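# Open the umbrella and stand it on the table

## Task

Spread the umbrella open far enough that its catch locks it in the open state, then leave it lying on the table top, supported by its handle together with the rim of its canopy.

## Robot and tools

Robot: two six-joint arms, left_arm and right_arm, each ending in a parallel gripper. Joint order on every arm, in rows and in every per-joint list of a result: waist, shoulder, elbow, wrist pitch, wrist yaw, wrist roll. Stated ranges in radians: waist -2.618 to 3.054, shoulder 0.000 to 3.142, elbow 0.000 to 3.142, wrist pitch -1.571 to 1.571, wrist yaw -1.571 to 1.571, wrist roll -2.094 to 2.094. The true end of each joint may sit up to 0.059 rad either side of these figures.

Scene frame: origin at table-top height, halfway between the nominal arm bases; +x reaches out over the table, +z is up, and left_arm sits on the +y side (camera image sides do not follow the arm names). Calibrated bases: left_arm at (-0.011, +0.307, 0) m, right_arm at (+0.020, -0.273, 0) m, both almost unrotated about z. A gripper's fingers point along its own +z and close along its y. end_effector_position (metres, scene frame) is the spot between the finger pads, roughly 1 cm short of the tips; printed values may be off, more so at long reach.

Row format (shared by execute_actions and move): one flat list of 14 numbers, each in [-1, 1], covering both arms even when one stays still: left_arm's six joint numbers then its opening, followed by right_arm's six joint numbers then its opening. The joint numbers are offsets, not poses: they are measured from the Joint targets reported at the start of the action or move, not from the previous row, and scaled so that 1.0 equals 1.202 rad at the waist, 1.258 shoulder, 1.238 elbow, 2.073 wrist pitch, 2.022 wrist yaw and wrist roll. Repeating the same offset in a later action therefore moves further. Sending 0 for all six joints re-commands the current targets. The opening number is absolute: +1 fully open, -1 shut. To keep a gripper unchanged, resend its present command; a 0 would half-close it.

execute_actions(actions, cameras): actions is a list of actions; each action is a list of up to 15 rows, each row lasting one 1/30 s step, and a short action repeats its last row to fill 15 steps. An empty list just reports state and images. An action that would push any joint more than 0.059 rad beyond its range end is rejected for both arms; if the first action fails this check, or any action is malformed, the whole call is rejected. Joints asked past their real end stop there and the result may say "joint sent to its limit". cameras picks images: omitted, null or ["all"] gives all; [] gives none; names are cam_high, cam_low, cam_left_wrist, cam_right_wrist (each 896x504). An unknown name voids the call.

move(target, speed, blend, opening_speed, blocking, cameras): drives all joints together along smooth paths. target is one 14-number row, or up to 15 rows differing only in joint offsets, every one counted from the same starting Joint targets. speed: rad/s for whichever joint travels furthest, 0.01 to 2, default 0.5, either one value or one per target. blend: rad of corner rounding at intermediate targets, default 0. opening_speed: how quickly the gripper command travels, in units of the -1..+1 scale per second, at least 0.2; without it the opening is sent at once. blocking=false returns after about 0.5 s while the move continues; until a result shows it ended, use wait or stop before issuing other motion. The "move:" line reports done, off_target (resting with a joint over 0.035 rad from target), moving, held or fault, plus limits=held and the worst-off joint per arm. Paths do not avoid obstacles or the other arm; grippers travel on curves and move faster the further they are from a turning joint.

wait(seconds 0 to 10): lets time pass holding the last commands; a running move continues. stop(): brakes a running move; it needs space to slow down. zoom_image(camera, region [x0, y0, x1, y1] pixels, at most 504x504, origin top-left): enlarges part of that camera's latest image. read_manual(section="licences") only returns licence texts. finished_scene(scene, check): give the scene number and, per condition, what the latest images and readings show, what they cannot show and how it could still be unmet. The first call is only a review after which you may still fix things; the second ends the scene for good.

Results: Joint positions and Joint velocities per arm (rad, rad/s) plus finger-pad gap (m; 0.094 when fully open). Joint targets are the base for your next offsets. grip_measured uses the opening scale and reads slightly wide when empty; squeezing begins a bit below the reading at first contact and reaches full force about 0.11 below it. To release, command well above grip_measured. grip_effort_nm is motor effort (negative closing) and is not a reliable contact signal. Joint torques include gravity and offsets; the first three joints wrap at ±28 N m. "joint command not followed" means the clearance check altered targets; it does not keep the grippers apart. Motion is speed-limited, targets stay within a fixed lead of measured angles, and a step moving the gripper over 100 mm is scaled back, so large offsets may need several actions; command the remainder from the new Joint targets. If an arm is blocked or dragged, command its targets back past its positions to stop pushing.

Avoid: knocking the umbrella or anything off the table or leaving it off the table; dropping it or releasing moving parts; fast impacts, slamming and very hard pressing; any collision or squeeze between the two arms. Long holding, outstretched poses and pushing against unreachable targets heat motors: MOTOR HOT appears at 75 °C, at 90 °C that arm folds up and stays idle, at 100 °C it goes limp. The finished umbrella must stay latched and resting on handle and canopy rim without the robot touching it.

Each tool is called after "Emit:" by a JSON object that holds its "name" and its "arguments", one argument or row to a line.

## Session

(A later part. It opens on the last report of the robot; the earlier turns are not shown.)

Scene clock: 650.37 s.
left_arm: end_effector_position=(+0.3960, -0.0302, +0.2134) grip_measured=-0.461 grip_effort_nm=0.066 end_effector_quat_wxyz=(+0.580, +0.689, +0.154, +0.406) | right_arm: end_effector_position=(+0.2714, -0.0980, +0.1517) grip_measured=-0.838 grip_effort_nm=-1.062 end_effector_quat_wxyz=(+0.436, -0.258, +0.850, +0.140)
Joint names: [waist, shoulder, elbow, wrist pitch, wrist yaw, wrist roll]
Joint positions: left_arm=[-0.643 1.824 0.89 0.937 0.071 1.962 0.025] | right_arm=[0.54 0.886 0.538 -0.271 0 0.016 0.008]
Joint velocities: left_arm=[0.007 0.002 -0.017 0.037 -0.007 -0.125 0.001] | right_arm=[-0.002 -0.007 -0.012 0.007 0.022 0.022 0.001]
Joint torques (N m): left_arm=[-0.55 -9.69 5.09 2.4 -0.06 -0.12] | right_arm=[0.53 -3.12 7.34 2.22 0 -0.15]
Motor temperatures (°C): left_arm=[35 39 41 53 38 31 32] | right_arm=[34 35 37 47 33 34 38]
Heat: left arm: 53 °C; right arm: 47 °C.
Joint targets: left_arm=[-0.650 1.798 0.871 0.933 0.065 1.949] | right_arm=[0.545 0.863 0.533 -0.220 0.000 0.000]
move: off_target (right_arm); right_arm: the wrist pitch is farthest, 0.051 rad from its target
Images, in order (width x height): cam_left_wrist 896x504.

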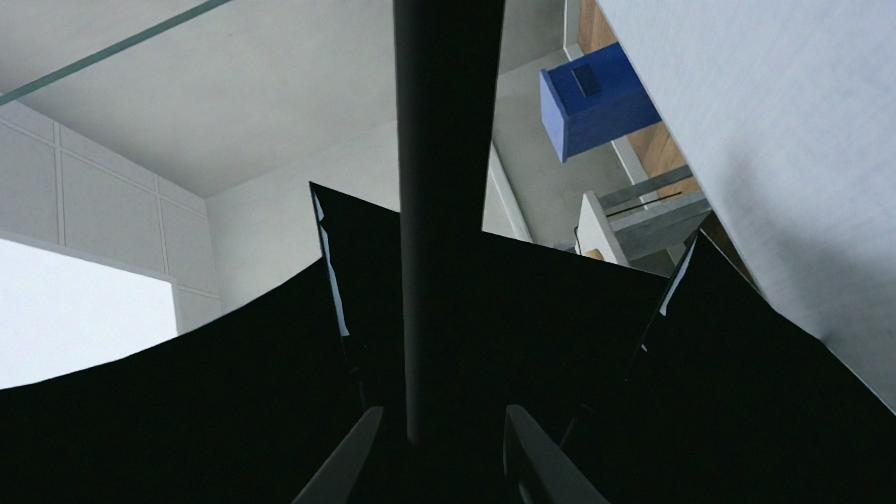

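Emit:
{"name": "move", "arguments": {
  "target": [0, 0, 0, 0, 0, 0, -0.68, 0, 0, 0, 0, 0, 0, -0.95],
  "speed": 0.15,
  "opening_speed": 0.25,
  "cameras": ["cam_left_wrist"]
}}

Scene clock: 653.70 s.
left_arm: end_effector_position=(+0.3961, -0.0302, +0.2135) grip_measured=-0.679 grip_effort_nm=-0.085 end_effector_quat_wxyz=(+0.580, +0.689, +0.154, +0.406) | right_arm: end_effector_position=(+0.2714, -0.0980, +0.1517) grip_measured=-0.838 grip_effort_nm=-1.062 end_effector_quat_wxyz=(+0.436, -0.258, +0.850, +0.140)
Joint names: [waist, shoulder, elbow, wrist pitch, wrist yaw, wrist roll]
Joint positions: left_arm=[-0.643 1.824 0.89 0.937 0.071 1.961 0.015] | right_arm=[0.54 0.886 0.538 -0.271 0 0.016 0.008]
Joint velocities: left_arm=[-0.002 -0.022 0.012 -0.022 -0.007 -0.051 0] | right_arm=[-0.002 0.012 0.017 -0.007 -0.037 0.007 -0.001]
Joint torques (N m): left_arm=[-0.55 -9.69 5.11 2.39 -0.07 -0.09] | right_arm=[0.54 -3.12 7.38 2.22 0 -0.13]
Motor temperatures (°C): left_arm=[35 39 41 53 38 32 32] | right_arm=[34 35 37 47 33 34 38]
Heat: left arm: 53 °C; right arm: 47 °C.
Joint targets: left_arm=[-0.650 1.798 0.871 0.933 0.065 1.949] | right_arm=[0.545 0.863 0.533 -0.220 0.000 0.000]
move: off_target (right_arm); right_arm: the wrist pitch is farthest, 0.051 rad from its target
Images, in order (width x height): cam_left_wrist 896x504.

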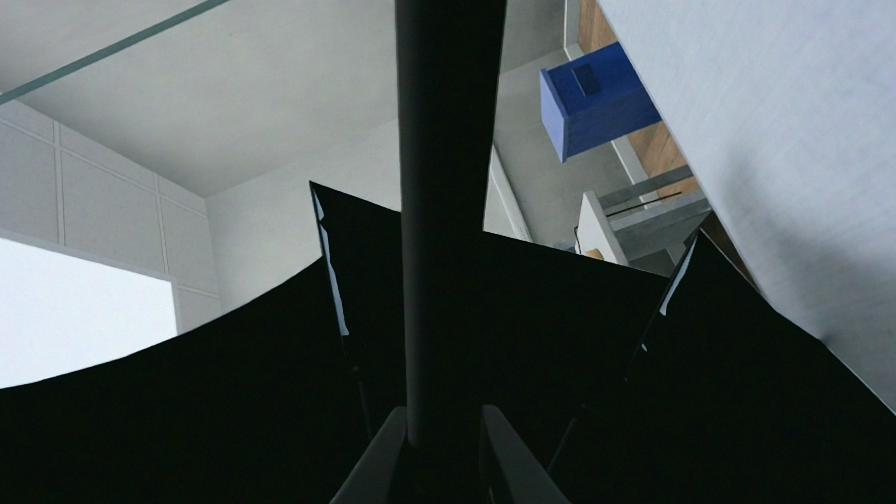

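Emit:
{"name": "move", "arguments": {
  "target": [0.0666, 0.0008, 0.0355, -0.0207, -0.0495, 0, -0.68, 0, 0, 0, -0.0482, 0, 0, -0.95],
  "speed": 0.1,
  "cameras": ["cam_high", "cam_left_wrist"]
}}

Scene clock: 660.70 s.
left_arm: end_effector_position=(+0.4018, -0.0225, +0.2135) grip_measured=-0.679 grip_effort_nm=-0.076 end_effector_quat_wxyz=(+0.575, +0.689, +0.161, +0.410) | right_arm: end_effector_position=(+0.2710, -0.0982, +0.1510) grip_measured=-0.838 grip_effort_nm=-1.067 end_effector_quat_wxyz=(+0.435, -0.259, +0.851, +0.140)
Joint names: [waist, shoulder, elbow, wrist pitch, wrist yaw, wrist roll]
Joint positions: left_arm=[-0.625 1.82 0.89 0.929 0.072 1.961 0.015] | right_arm=[0.54 0.886 0.538 -0.274 0 0.016 0.008]
Joint velocities: left_arm=[-0.037 -0.002 0.012 0.037 -0.051 0.007 0.001] | right_arm=[-0.002 0.007 0.012 -0.066 -0.007 -0.022 0.002]
Joint torques (N m): left_arm=[4.75 -9.24 8.64 2.04 -1.07 -0.09] | right_arm=[0.53 -3.17 7.32 1.35 0 -0.13]
Motor temperatures (°C): left_arm=[35 40 41 53 38 32 32] | right_arm=[34 35 37 47 33 34 38]
Heat: left arm: 53 °C; right arm: 47 °C.
Joint targets: left_arm=[-0.570 1.800 0.915 0.890 -0.035 1.949] | right_arm=[0.545 0.863 0.533 -0.320 0.000 0.001]
move: off_target (left_arm, right_arm); left_arm: the wrist yaw is farthest, 0.108 rad from its target; right_arm: the wrist pitch is farthest, 0.046 rad from its target
Images, in order (width x height): cam_high 896x504, cam_left_wrist 896x504.

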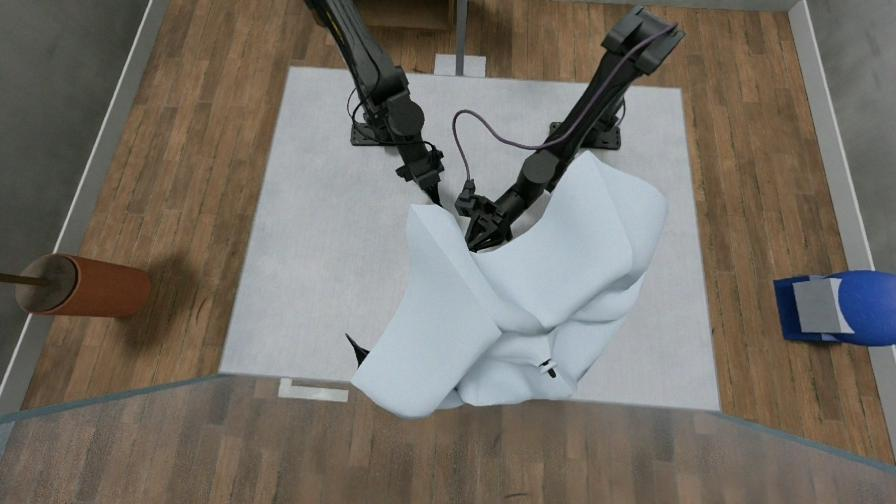

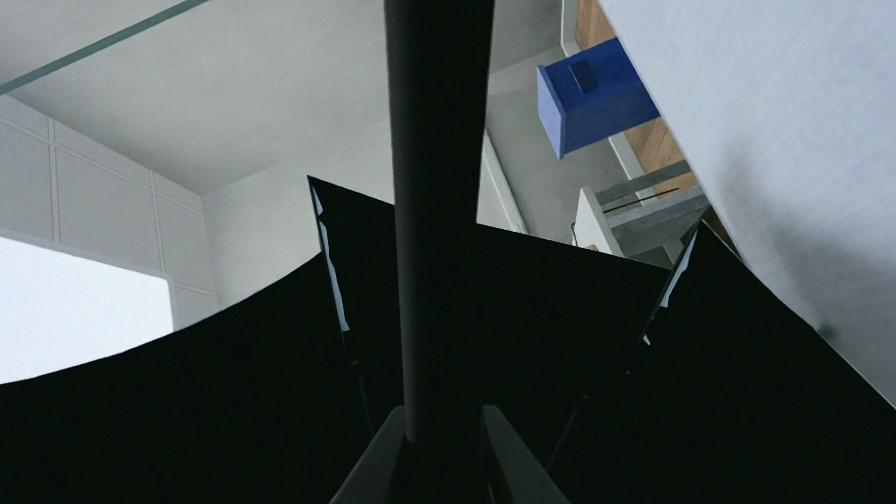

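Emit:
{"name": "move", "arguments": {
  "target": [0.0333, 0.0016, 0.0363, -0.0217, -0.0198, 0, -0.68, 0, 0, 0, -0.0579, 0, 0, -0.95],
  "speed": 0.1,
  "cameras": ["cam_left_wrist"]
}}

Scene clock: 666.17 s.
left_arm: end_effector_position=(+0.4059, -0.0252, +0.2136) grip_measured=-0.679 grip_effort_nm=-0.071 end_effector_quat_wxyz=(+0.572, +0.700, +0.156, +0.398) | right_arm: end_effector_position=(+0.2709, -0.0988, +0.1504) grip_measured=-0.838 grip_effort_nm=-1.067 end_effector_quat_wxyz=(+0.434, -0.258, +0.852, +0.138)
Joint names: [waist, shoulder, elbow, wrist pitch, wrist yaw, wrist roll]
Joint positions: left_arm=[-0.614 1.82 0.924 0.867 0.104 1.963 0.015] | right_arm=[0.54 0.886 0.538 -0.277 0.003 0.016 0.008]
Joint velocities: left_arm=[0.002 -0.002 -0.002 0.051 -0.022 -0.022 0] | right_arm=[-0.022 0.007 -0.012 0.066 -0.022 -0.051 0.001]
Joint torques (N m): left_arm=[7.27 -9.2 9.68 2.21 -1.78 -0.12] | right_arm=[0.51 -3.12 7.36 0.29 -0.01 -0.13]
Motor temperatures (°C): left_arm=[35 40 41 53 38 31 32] | right_arm=[34 35 37 46 33 34 38]
Heat: left arm: 53 °C; right arm: 46 °C.
Joint targets: left_arm=[-0.530 1.801 0.960 0.845 -0.075 1.949] | right_arm=[0.545 0.863 0.533 -0.440 0.000 0.001]
move: off_target (left_arm, right_arm); left_arm: the wrist yaw is farthest, 0.179 rad from its target; right_arm: the wrist pitch is farthest, 0.163 rad from its target
Images, in order (width x height): cam_left_wrist 896x504.

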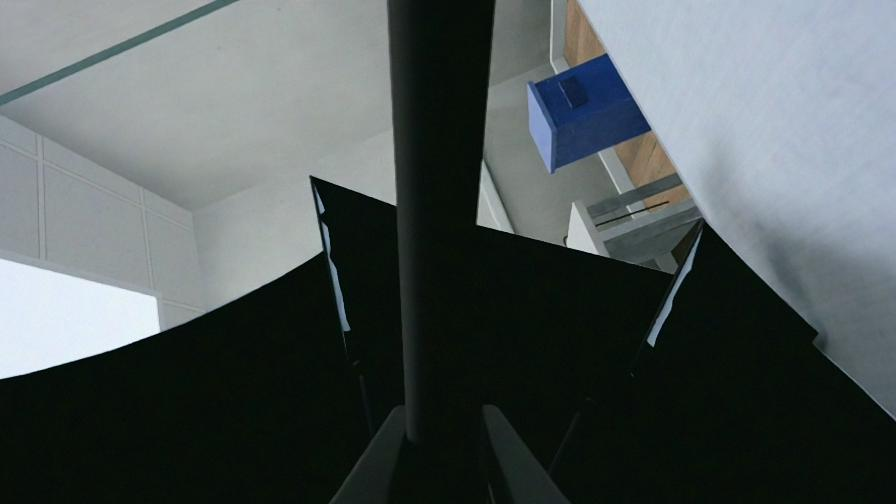

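Emit:
{"name": "execute_actions", "arguments": {
  "actions": [],
  "cameras": ["cam_low", "cam_high"]
}}

Emit:
{"name": "zoom_image", "arguments": {
  "camera": "cam_low",
  "region": [360, 290, 740, 400]
}}

Scene clock: 673.63 s.
left_arm: end_effector_position=(+0.4058, -0.0253, +0.2135) grip_measured=-0.679 grip_effort_nm=-0.081 end_effector_quat_wxyz=(+0.572, +0.700, +0.156, +0.398) | right_arm: end_effector_position=(+0.2708, -0.0989, +0.1504) grip_measured=-0.838 grip_effort_nm=-1.062 end_effector_quat_wxyz=(+0.434, -0.258, +0.852, +0.138)
Joint names: [waist, shoulder, elbow, wrist pitch, wrist yaw, wrist roll]
Joint positions: left_arm=[-0.614 1.82 0.924 0.866 0.104 1.964 0.015] | right_arm=[0.54 0.886 0.538 -0.277 0.003 0.016 0.008]
Joint velocities: left_arm=[0.007 -0.002 0.012 -0.037 0.037 0.007 -0.001] | right_arm=[-0.002 -0.022 0.002 -0.037 0.022 0.022 0]
Joint torques (N m): left_arm=[7.3 -9.2 9.62 2.22 -1.78 -0.11] | right_arm=[0.54 -3.15 7.38 0.3 -0.02 -0.12]
Motor temperatures (°C): left_arm=[36 40 42 53 39 32 32] | right_arm=[34 34 37 44 33 34 38]
Heat: left arm: 53 °C; right arm: 44 °C.
Joint targets: left_arm=[-0.530 1.801 0.960 0.846 -0.075 1.949] | right_arm=[0.545 0.863 0.533 -0.440 0.000 0.001]
Tool commands: left_gripper/opening=-0.68 right_gripper/opening=-0.95
Images, in order (width x height): cam_high 896x504, cam_low 896x504.

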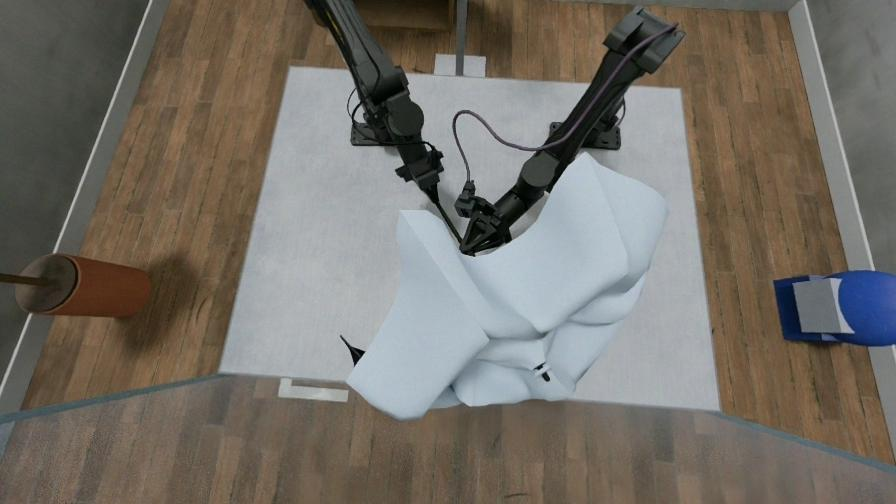

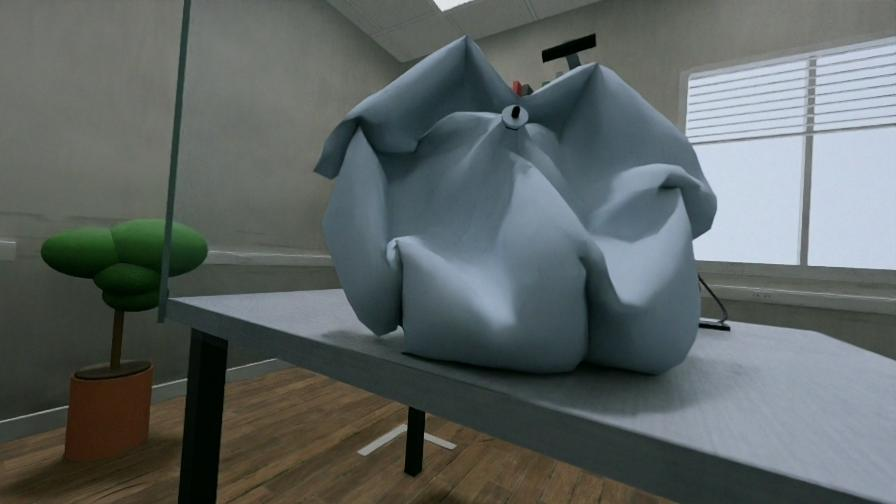

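Scaled by 1.326 from the camera's 896x504 image, which has a finer 1280x720 frame.

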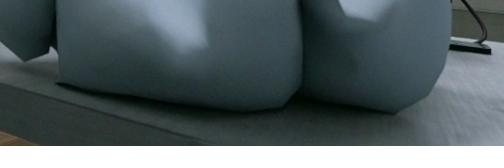

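Emit:
{"name": "move", "arguments": {
  "target": [-0.0878, -0.0008, -0.0565, 0.0164, 0.0779, 0, -0.1, 0, 0, 0, 0.0965, 0, 0, -0.95],
  "speed": 0.15,
  "opening_speed": 0.5,
  "cameras": ["cam_low", "cam_left_wrist"]
}}

Scene clock: 690.00 s.
left_arm: end_effector_position=(+0.4012, -0.0276, +0.2099) grip_measured=-0.101 grip_effort_nm=0.066 end_effector_quat_wxyz=(+0.571, +0.701, +0.158, +0.398) | right_arm: end_effector_position=(+0.2712, -0.0993, +0.1504) grip_measured=-0.838 grip_effort_nm=-1.062 end_effector_quat_wxyz=(+0.434, -0.257, +0.852, +0.137)
Joint names: [waist, shoulder, elbow, wrist pitch, wrist yaw, wrist roll]
Joint positions: left_arm=[-0.629 1.82 0.909 0.879 0.085 1.962 0.042] | right_arm=[0.54 0.886 0.538 -0.277 0.006 0.016 0.008]
Joint velocities: left_arm=[-0.007 0.002 0.012 -0.022 -0.037 -0.022 0] | right_arm=[-0.027 -0.012 -0.002 0.081 -0.007 -0.037 -0.002]
Joint torques (N m): left_arm=[-0.58 -9.22 5.19 2.43 -0.05 -0.1] | right_arm=[0.57 -3.15 7.39 2.1 -0.06 -0.13]
Motor temperatures (°C): left_arm=[36 41 42 53 40 31 32] | right_arm=[34 34 37 42 33 34 38]
Heat: left arm: 53 °C; right arm: 42 °C.
Joint targets: left_arm=[-0.636 1.800 0.890 0.879 0.082 1.949] | right_arm=[0.545 0.863 0.533 -0.240 0.001 0.000]
move: off_target (right_arm); right_arm: the wrist pitch is farthest, 0.037 rad from its target
Images, in order (width x height): cam_low 896x504, cam_left_wrist 896x504.

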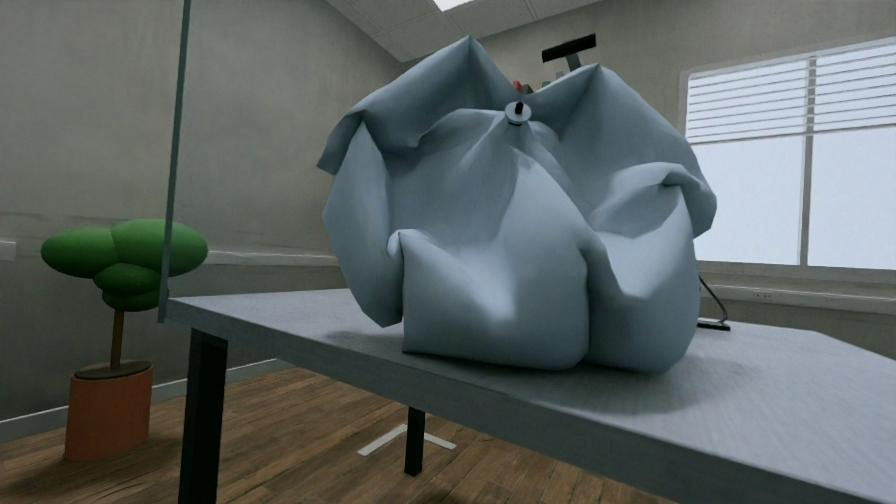

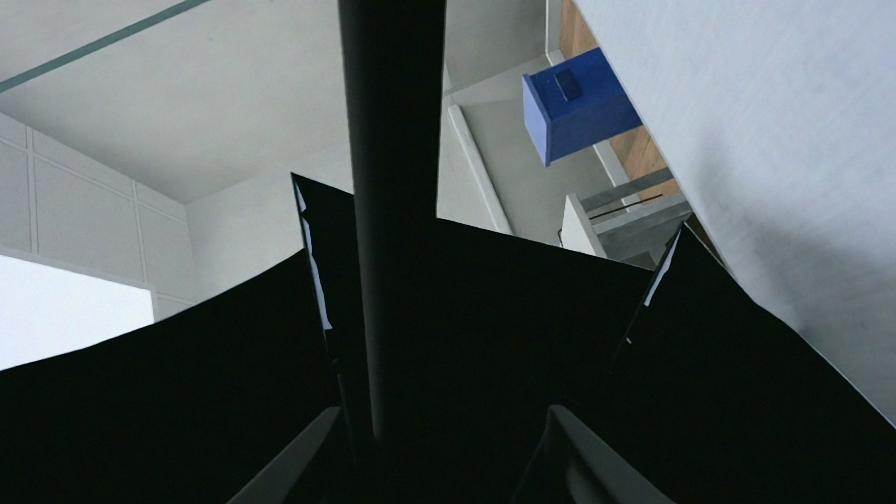

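Emit:
{"name": "move", "arguments": {
  "target": [0.0033, -0.1124, 0.1216, -0.1259, 0.0005, 0, -0.1, 0, 0.0082, 0.2267, -0.1061, 0, 0, -0.95],
  "speed": 0.12
}}

Scene clock: 697.40 s.
left_arm: end_effector_position=(+0.3983, -0.0253, +0.2666) grip_measured=-0.101 grip_effort_nm=0.066 end_effector_quat_wxyz=(+0.569, +0.702, +0.159, +0.397) | right_arm: end_effector_position=(+0.2677, -0.1018, +0.2003) grip_measured=-0.838 grip_effort_nm=-1.067 end_effector_quat_wxyz=(+0.423, -0.261, +0.858, +0.132)
Joint names: [waist, shoulder, elbow, wrist pitch, wrist yaw, wrist roll]
Joint positions: left_arm=[-0.629 1.684 1.013 0.634 0.085 1.961 0.042] | right_arm=[0.54 0.886 0.758 -0.525 0.006 0.013 0.008]
Joint velocities: left_arm=[0.002 -0.007 -0.007 -0.037 0.022 0.022 0.001] | right_arm=[-0.012 -0.012 -0.002 -0.022 -0.037 -0.022 -0.001]
Joint torques (N m): left_arm=[-0.24 -9.18 9.66 2.27 -0.03 -0.09] | right_arm=[0.54 -2.24 12.66 2.33 -0.06 -0.1]
Motor temperatures (°C): left_arm=[36 41 42 52 39 31 32] | right_arm=[34 34 37 43 33 34 38]
Heat: left arm: 52 °C; right arm: 43 °C.
Joint targets: left_arm=[-0.632 1.659 1.041 0.618 0.083 1.949] | right_arm=[0.545 0.874 0.814 -0.460 0.001 0.001]
move: off_target (right_arm); right_arm: the wrist pitch is farthest, 0.066 rad from its target

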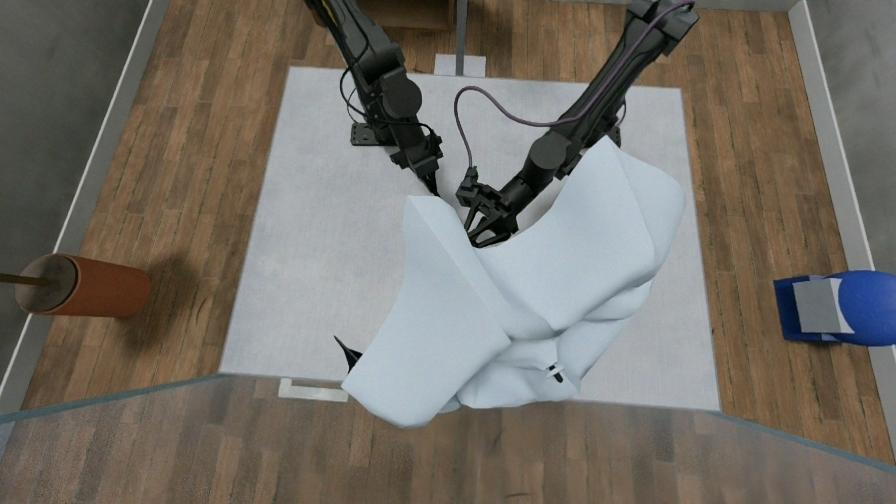

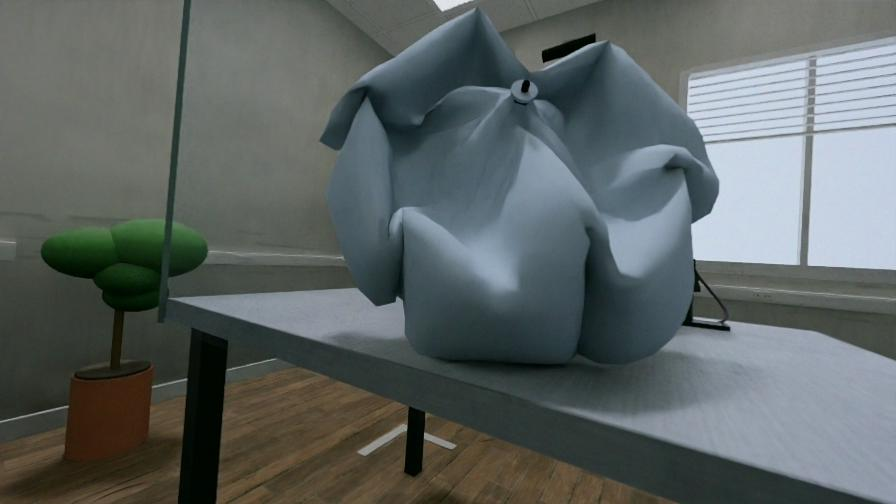

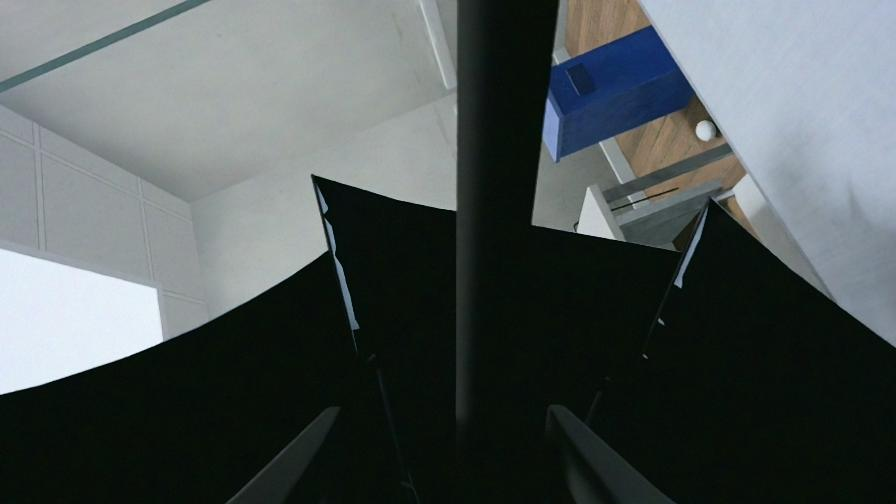

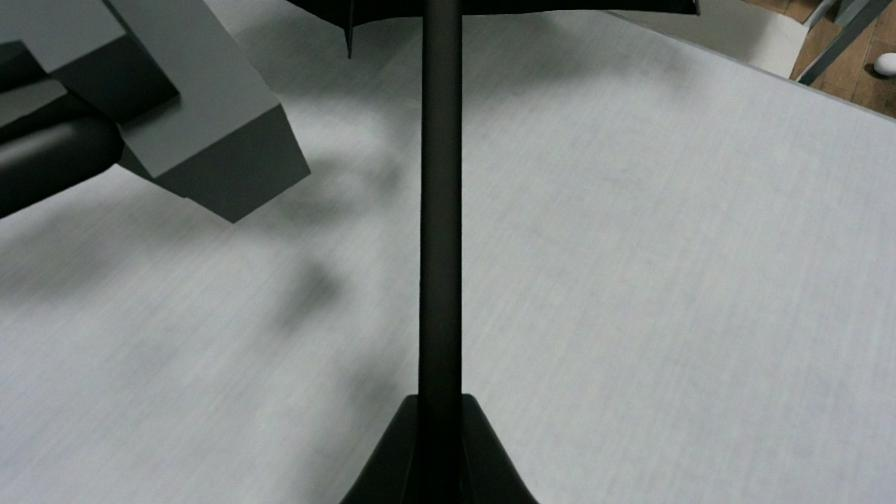

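Emit:
{"name": "move", "arguments": {
  "target": [0, -0.0281, 0.0517, -0.0299, 0, 0, -0.1, 0, -0.0064, 0.0751, -0.0096, 0, 0, -0.95],
  "speed": 0.12
}}

Scene clock: 706.30 s.
left_arm: end_effector_position=(+0.3984, -0.0254, +0.3019) grip_measured=-0.101 grip_effort_nm=0.066 end_effector_quat_wxyz=(+0.581, +0.688, +0.154, +0.407) | right_arm: end_effector_position=(+0.2717, -0.0990, +0.2351) grip_measured=-0.838 grip_effort_nm=-1.057 end_effector_quat_wxyz=(+0.448, -0.257, +0.845, +0.140)
Joint names: [waist, shoulder, elbow, wrist pitch, wrist yaw, wrist roll]
Joint positions: left_arm=[-0.629 1.648 1.077 0.577 0.085 1.961 0.042] | right_arm=[0.54 0.886 0.85 -0.558 0.006 0.012 0.008]
Joint velocities: left_arm=[0.002 0.002 -0.002 0.139 -0.007 -0.022 0.001] | right_arm=[-0.007 0.027 0.022 -0.066 0.022 -0.022 0]
Joint torques (N m): left_arm=[-0.25 -8.99 9.83 2.21 -0.04 -0.08] | right_arm=[0.55 -2.84 12.77 2.5 -0.05 -0.1]
Motor temperatures (°C): left_arm=[35 41 43 52 38 31 32] | right_arm=[34 34 38 45 33 34 38]
Heat: left arm: 52 °C; right arm: 45 °C.
Joint targets: left_arm=[-0.632 1.624 1.105 0.557 0.083 1.949] | right_arm=[0.545 0.866 0.907 -0.480 0.001 0.000]
move: off_target (right_arm); right_arm: the wrist pitch is farthest, 0.078 rad from its target

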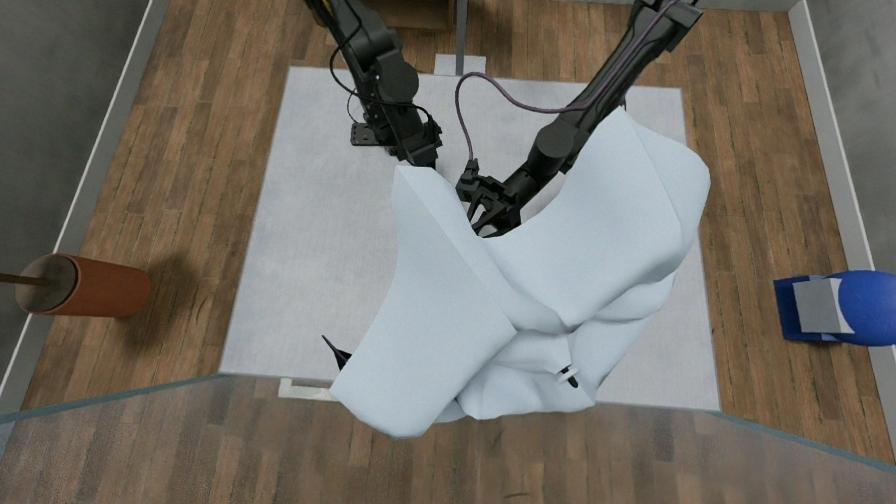

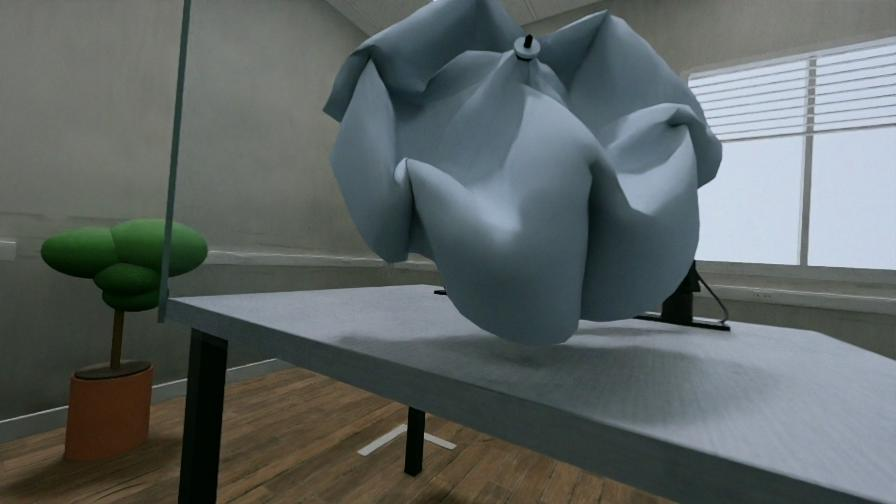

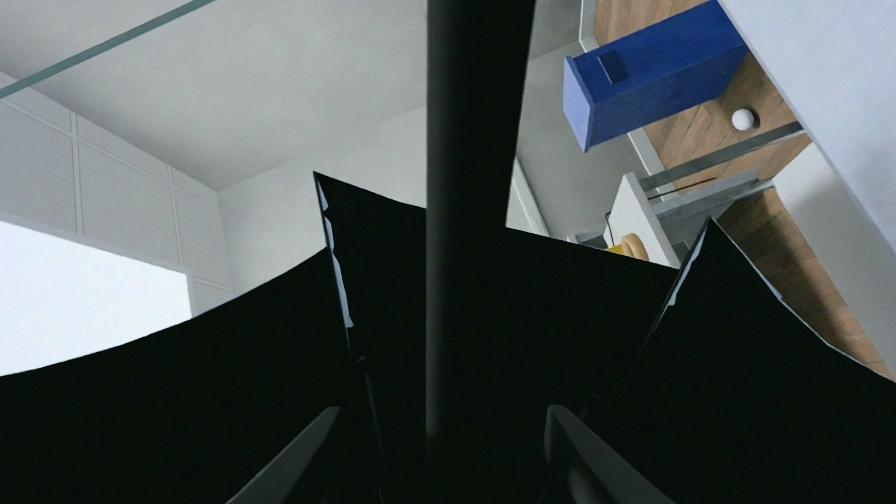

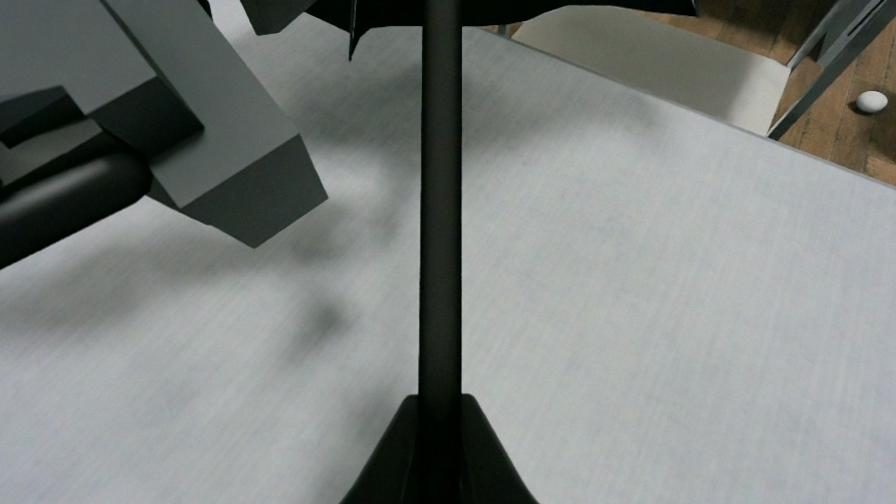

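Emit:
{"name": "move", "arguments": {
  "target": [-0.0175, -0.0064, -0.0283, 0.0039, -0.0114, 0, -0.1, 0, 0, 0, 0, 0, 0, -0.95],
  "speed": 0.12,
  "cameras": []
}}

Emit:
{"name": "move", "arguments": {
  "target": [0, 0, 0, 0, 0, 0, -0.68, 0, 0, 0, 0, 0, 0, -0.95],
  "speed": 0.12,
  "opening_speed": 0.5,
  "cameras": ["cam_left_wrist"]
}}

Scene clock: 721.17 s.
left_arm: end_effector_position=(+0.3937, -0.0292, +0.3053) grip_measured=-0.101 grip_effort_nm=0.056 end_effector_quat_wxyz=(+0.583, +0.685, +0.154, +0.409) | right_arm: end_effector_position=(+0.2717, -0.0990, +0.2350) grip_measured=-0.838 grip_effort_nm=-1.057 end_effector_quat_wxyz=(+0.448, -0.257, +0.845, +0.140)
Joint names: [waist, shoulder, elbow, wrist pitch, wrist yaw, wrist roll]
Joint positions: left_arm=[-0.646 1.64 1.077 0.576 0.067 1.961 0.042] | right_arm=[0.54 0.886 0.85 -0.559 0.006 0.012 0.008]
Joint velocities: left_arm=[0.007 -0.007 0.002 0.051 0.022 -0.022 0] | right_arm=[0.037 -0.012 -0.007 -0.022 0.051 -0.037 0.001]
Joint torques (N m): left_arm=[-0.54 -8.99 6.99 2.3 -0.07 -0.08] | right_arm=[0.51 -2.86 12.77 2.51 -0.06 -0.1]
Motor temperatures (°C): left_arm=[35 40 43 52 37 31 32] | right_arm=[34 34 40 49 33 34 38]
Heat: left arm: 52 °C; right arm: 49 °C.
Joint targets: left_arm=[-0.653 1.616 1.070 0.565 0.060 1.949] | right_arm=[0.545 0.866 0.907 -0.480 0.001 0.001]
move: off_target (right_arm); right_arm: the wrist pitch is farthest, 0.079 rad from its target
No camera images: "cameras" was empty.

Scene clock: 722.53 s.
left_arm: end_effector_position=(+0.3943, -0.0286, +0.3041) grip_measured=-0.679 grip_effort_nm=-0.085 end_effector_quat_wxyz=(+0.581, +0.687, +0.156, +0.409) | right_arm: end_effector_position=(+0.2717, -0.0990, +0.2350) grip_measured=-0.838 grip_effort_nm=-1.072 end_effector_quat_wxyz=(+0.448, -0.257, +0.845, +0.140)
Joint names: [waist, shoulder, elbow, wrist pitch, wrist yaw, wrist roll]
Joint positions: left_arm=[-0.646 1.64 1.077 0.571 0.062 1.96 0.015] | right_arm=[0.54 0.886 0.85 -0.559 0.006 0.012 0.008]
Joint velocities: left_arm=[0.012 -0.012 -0.012 0.037 0.022 0.066 -0.001] | right_arm=[-0.022 0.007 0.007 0.066 -0.007 -0.037 -0.001]
Joint torques (N m): left_arm=[-0.54 -9.01 6.98 2.36 -0.03 -0.08] | right_arm=[0.53 -2.81 12.77 2.51 -0.06 -0.09]
Motor temperatures (°C): left_arm=[35 40 43 53 37 31 32] | right_arm=[34 34 40 50 33 34 38]
Heat: left arm: 53 °C; right arm: 50 °C.
Joint targets: left_arm=[-0.653 1.616 1.070 0.565 0.060 1.949] | right_arm=[0.545 0.866 0.907 -0.480 0.001 0.001]
move: off_target (right_arm); right_arm: the wrist pitch is farthest, 0.079 rad from its target
Images, in order (width x height): cam_left_wrist 896x504.

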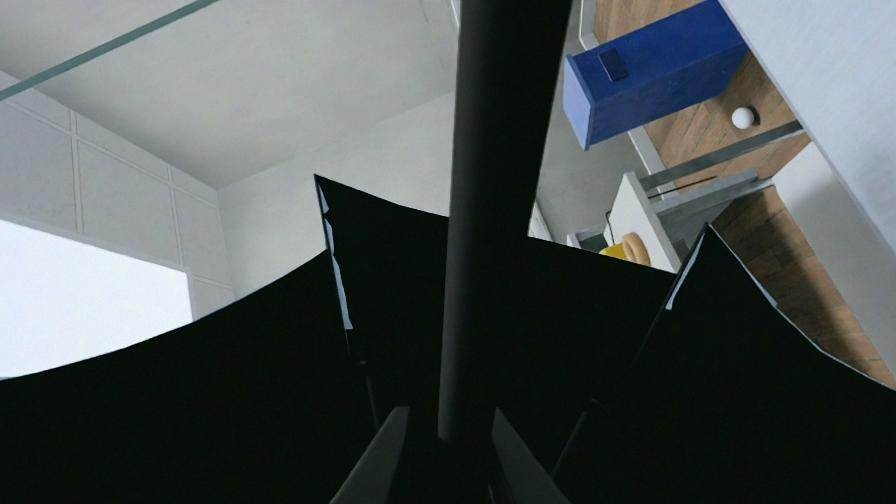

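Emit:
{"name": "move", "arguments": {
  "target": [0.0832, 0.0175, 0.0695, -0.0285, -0.0376, 0.0247, -0.68, 0, 0, 0, -0.0724, 0, 0, -0.95],
  "speed": 0.08,
  "cameras": ["cam_high", "cam_left_wrist"]
}}

Scene clock: 727.80 s.
left_arm: end_effector_position=(+0.4065, -0.0168, +0.3012) grip_measured=-0.679 grip_effort_nm=-0.066 end_effector_quat_wxyz=(+0.558, +0.703, +0.154, +0.413) | right_arm: end_effector_position=(+0.2682, -0.1014, +0.2340) grip_measured=-0.838 grip_effort_nm=-1.057 end_effector_quat_wxyz=(+0.438, -0.259, +0.850, +0.137)
Joint names: [waist, shoulder, elbow, wrist pitch, wrist yaw, wrist roll]
Joint positions: left_arm=[-0.606 1.64 1.112 0.491 0.087 1.996 0.015] | right_arm=[0.54 0.886 0.866 -0.598 0.006 0.012 0.008]
Joint velocities: left_arm=[-0.002 0.002 -0.007 0.037 0.051 -0.007 -0.001] | right_arm=[-0.002 -0.012 -0.012 -0.007 -0.095 0.051 0]
Joint torques (N m): left_arm=[4.66 -7.36 11.28 2.58 -1.04 0.06] | right_arm=[0.46 -2.86 11.28 1.49 -0.06 -0.09]
Motor temperatures (°C): left_arm=[35 40 43 53 37 31 32] | right_arm=[34 34 41 50 33 34 38]
Heat: left arm: 53 °C; right arm: 50 °C.
Joint targets: left_arm=[-0.553 1.638 1.156 0.506 -0.016 1.999] | right_arm=[0.545 0.866 0.907 -0.630 0.001 0.001]
move: off_target (left_arm, right_arm); left_arm: the wrist yaw is farthest, 0.103 rad from its target; right_arm: the elbow is farthest, 0.041 rad from its target
Images, in order (width x height): cam_high 896x504, cam_left_wrist 896x504.

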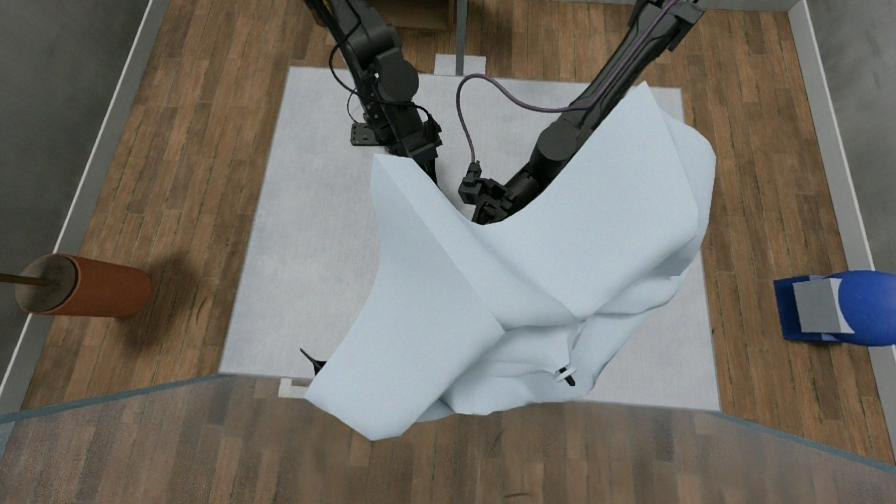

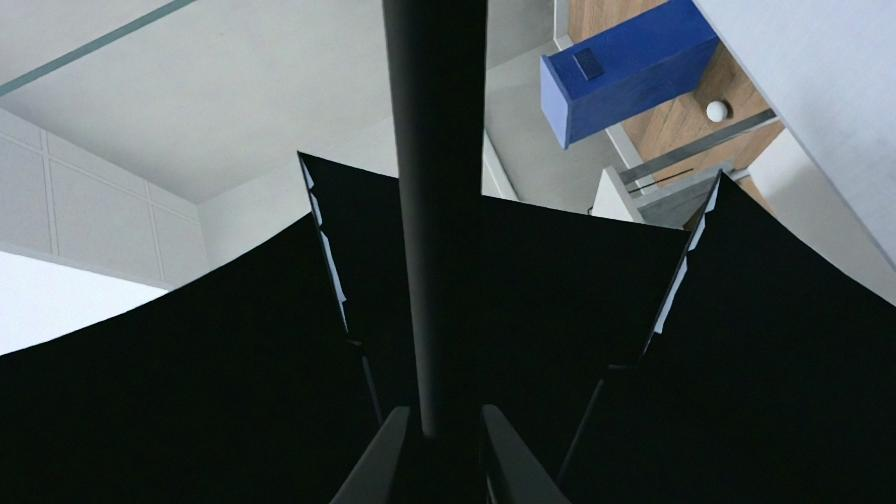

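Emit:
{"name": "move", "arguments": {
  "target": [0.0466, 0.0246, 0.0388, 0.0121, -0.0064, 0, -0.68, 0, 0, 0, 0, 0, 0, -0.95],
  "speed": 0.08,
  "cameras": ["cam_high", "cam_left_wrist"]
}}

Scene clock: 735.97 s.
left_arm: end_effector_position=(+0.4093, -0.0174, +0.3098) grip_measured=-0.679 grip_effort_nm=-0.061 end_effector_quat_wxyz=(+0.569, +0.704, +0.138, +0.402) | right_arm: end_effector_position=(+0.2687, -0.1002, +0.2395) grip_measured=-0.838 grip_effort_nm=-1.057 end_effector_quat_wxyz=(+0.442, -0.256, +0.848, +0.142)
Joint names: [waist, shoulder, elbow, wrist pitch, wrist yaw, wrist roll]
Joint positions: left_arm=[-0.58 1.646 1.145 0.472 0.156 1.996 0.015] | right_arm=[0.54 0.886 0.877 -0.598 0.002 0.018 0.008]
Joint velocities: left_arm=[0.012 -0.002 0.002 -0.066 0.066 0.007 0] | right_arm=[0.007 -0.017 -0.012 -0.037 -0.007 0.007 -0.001]
Joint torques (N m): left_arm=[7.3 -5.67 12.55 3.05 -1.84 0.08] | right_arm=[0.51 -2.81 10.15 1.47 -0.01 -0.16]
Motor temperatures (°C): left_arm=[35 40 44 54 37 31 32] | right_arm=[34 34 41 48 33 34 38]
Heat: left arm: 54 °C; right arm: 48 °C.
Joint targets: left_arm=[-0.497 1.669 1.204 0.530 -0.029 1.999] | right_arm=[0.545 0.866 0.907 -0.630 0.000 0.000]
move: off_target (left_arm); left_arm: the wrist yaw is farthest, 0.185 rad from its target
Images, in order (width x height): cam_high 896x504, cam_left_wrist 896x504.

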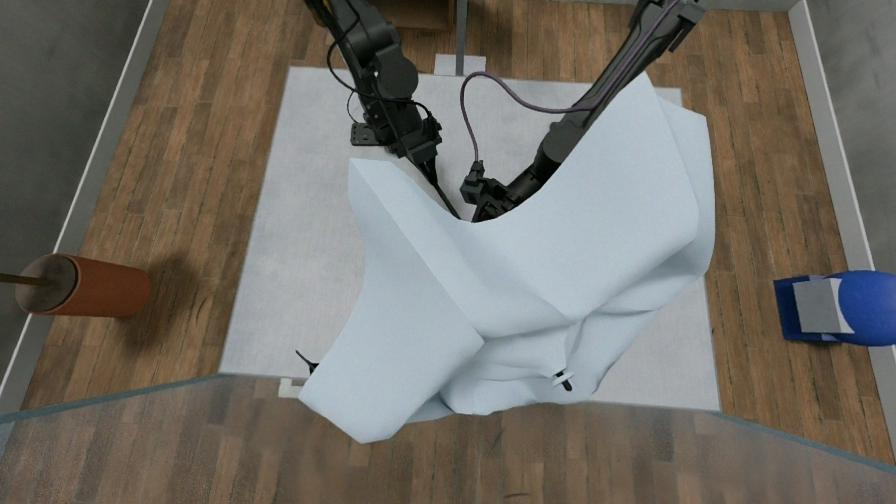

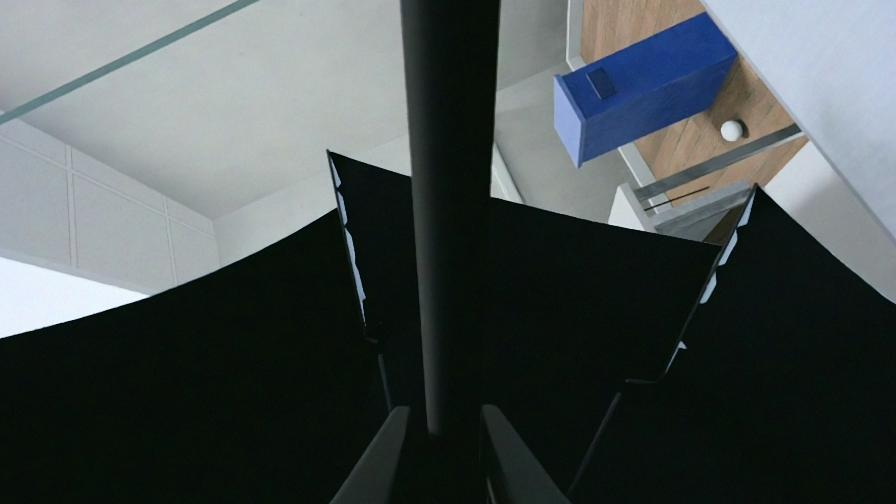

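Emit:
{"name": "execute_actions", "arguments": {
  "actions": [],
  "cameras": ["cam_low", "cam_right_wrist"]
}}

Scene clock: 738.40 s.
left_arm: end_effector_position=(+0.4092, -0.0175, +0.3099) grip_measured=-0.679 grip_effort_nm=-0.056 end_effector_quat_wxyz=(+0.570, +0.704, +0.138, +0.402) | right_arm: end_effector_position=(+0.2687, -0.1002, +0.2395) grip_measured=-0.838 grip_effort_nm=-1.053 end_effector_quat_wxyz=(+0.442, -0.256, +0.848, +0.142)
Joint names: [waist, shoulder, elbow, wrist pitch, wrist yaw, wrist roll]
Joint positions: left_arm=[-0.58 1.646 1.146 0.472 0.157 1.996 0.015] | right_arm=[0.54 0.886 0.877 -0.598 0.002 0.019 0.008]
Joint velocities: left_arm=[-0.012 -0.002 -0.007 -0.066 0.007 0.022 0.001] | right_arm=[-0.032 -0.007 -0.002 -0.007 0.051 0.022 0.001]
Joint torques (N m): left_arm=[7.28 -5.67 12.52 3.04 -1.82 0.08] | right_arm=[0.51 -2.8 10.21 1.48 -0.01 -0.16]
Motor temperatures (°C): left_arm=[36 40 44 54 38 31 31] | right_arm=[34 34 41 47 33 34 38]
Heat: left arm: 54 °C; right arm: 47 °C.
Joint targets: left_arm=[-0.497 1.669 1.204 0.530 -0.028 1.999] | right_arm=[0.545 0.866 0.907 -0.630 0.000 0.001]
Tool commands: left_gripper/opening=-0.68 right_gripper/opening=-0.95
Images, in order (width x height): cam_low 896x504, cam_right_wrist 896x504.

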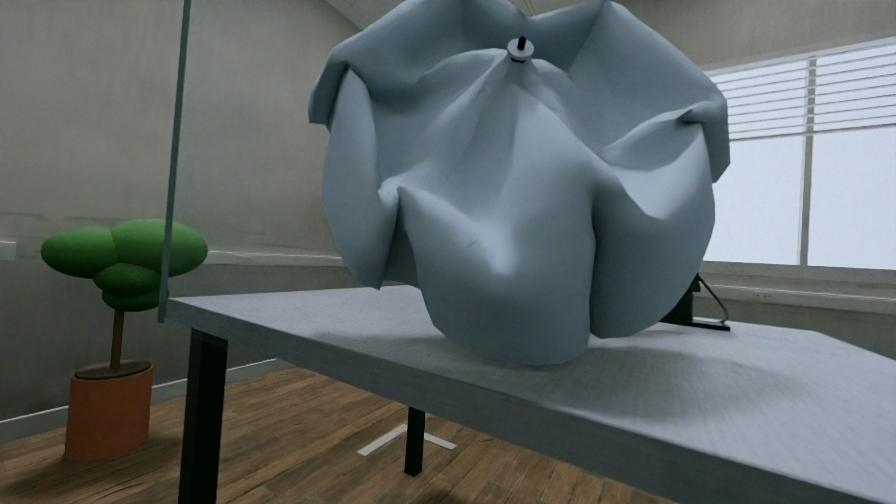

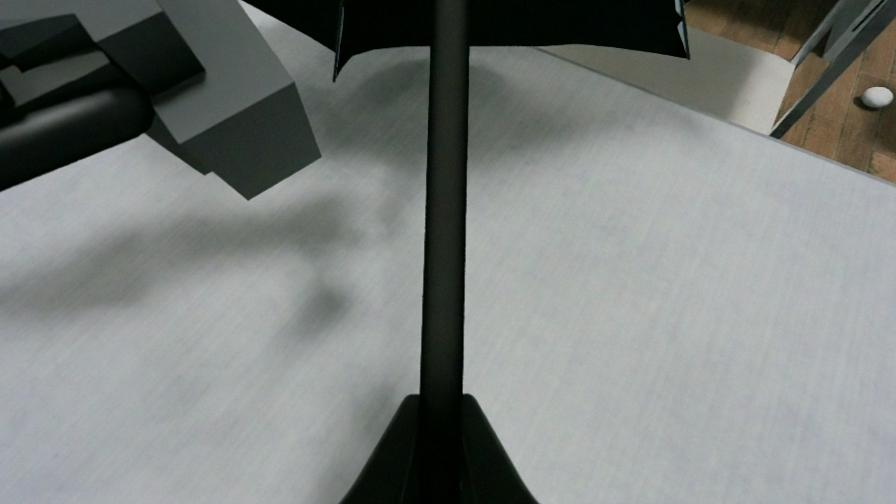

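Emit:
{"name": "zoom_image", "arguments": {
  "camera": "cam_right_wrist",
  "region": [230, 0, 734, 220]
}}

Emit:
{"name": "zoom_image", "arguments": {
  "camera": "cam_low",
  "region": [340, 220, 760, 430]
}}

Scaled by 1.000.

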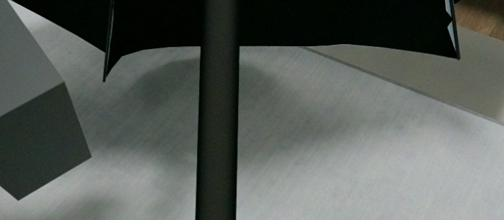

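Scaled by 1.200 from the camera's 896x504 image, which has a finer 1280x720 frame.

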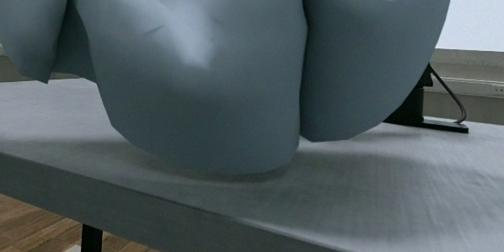

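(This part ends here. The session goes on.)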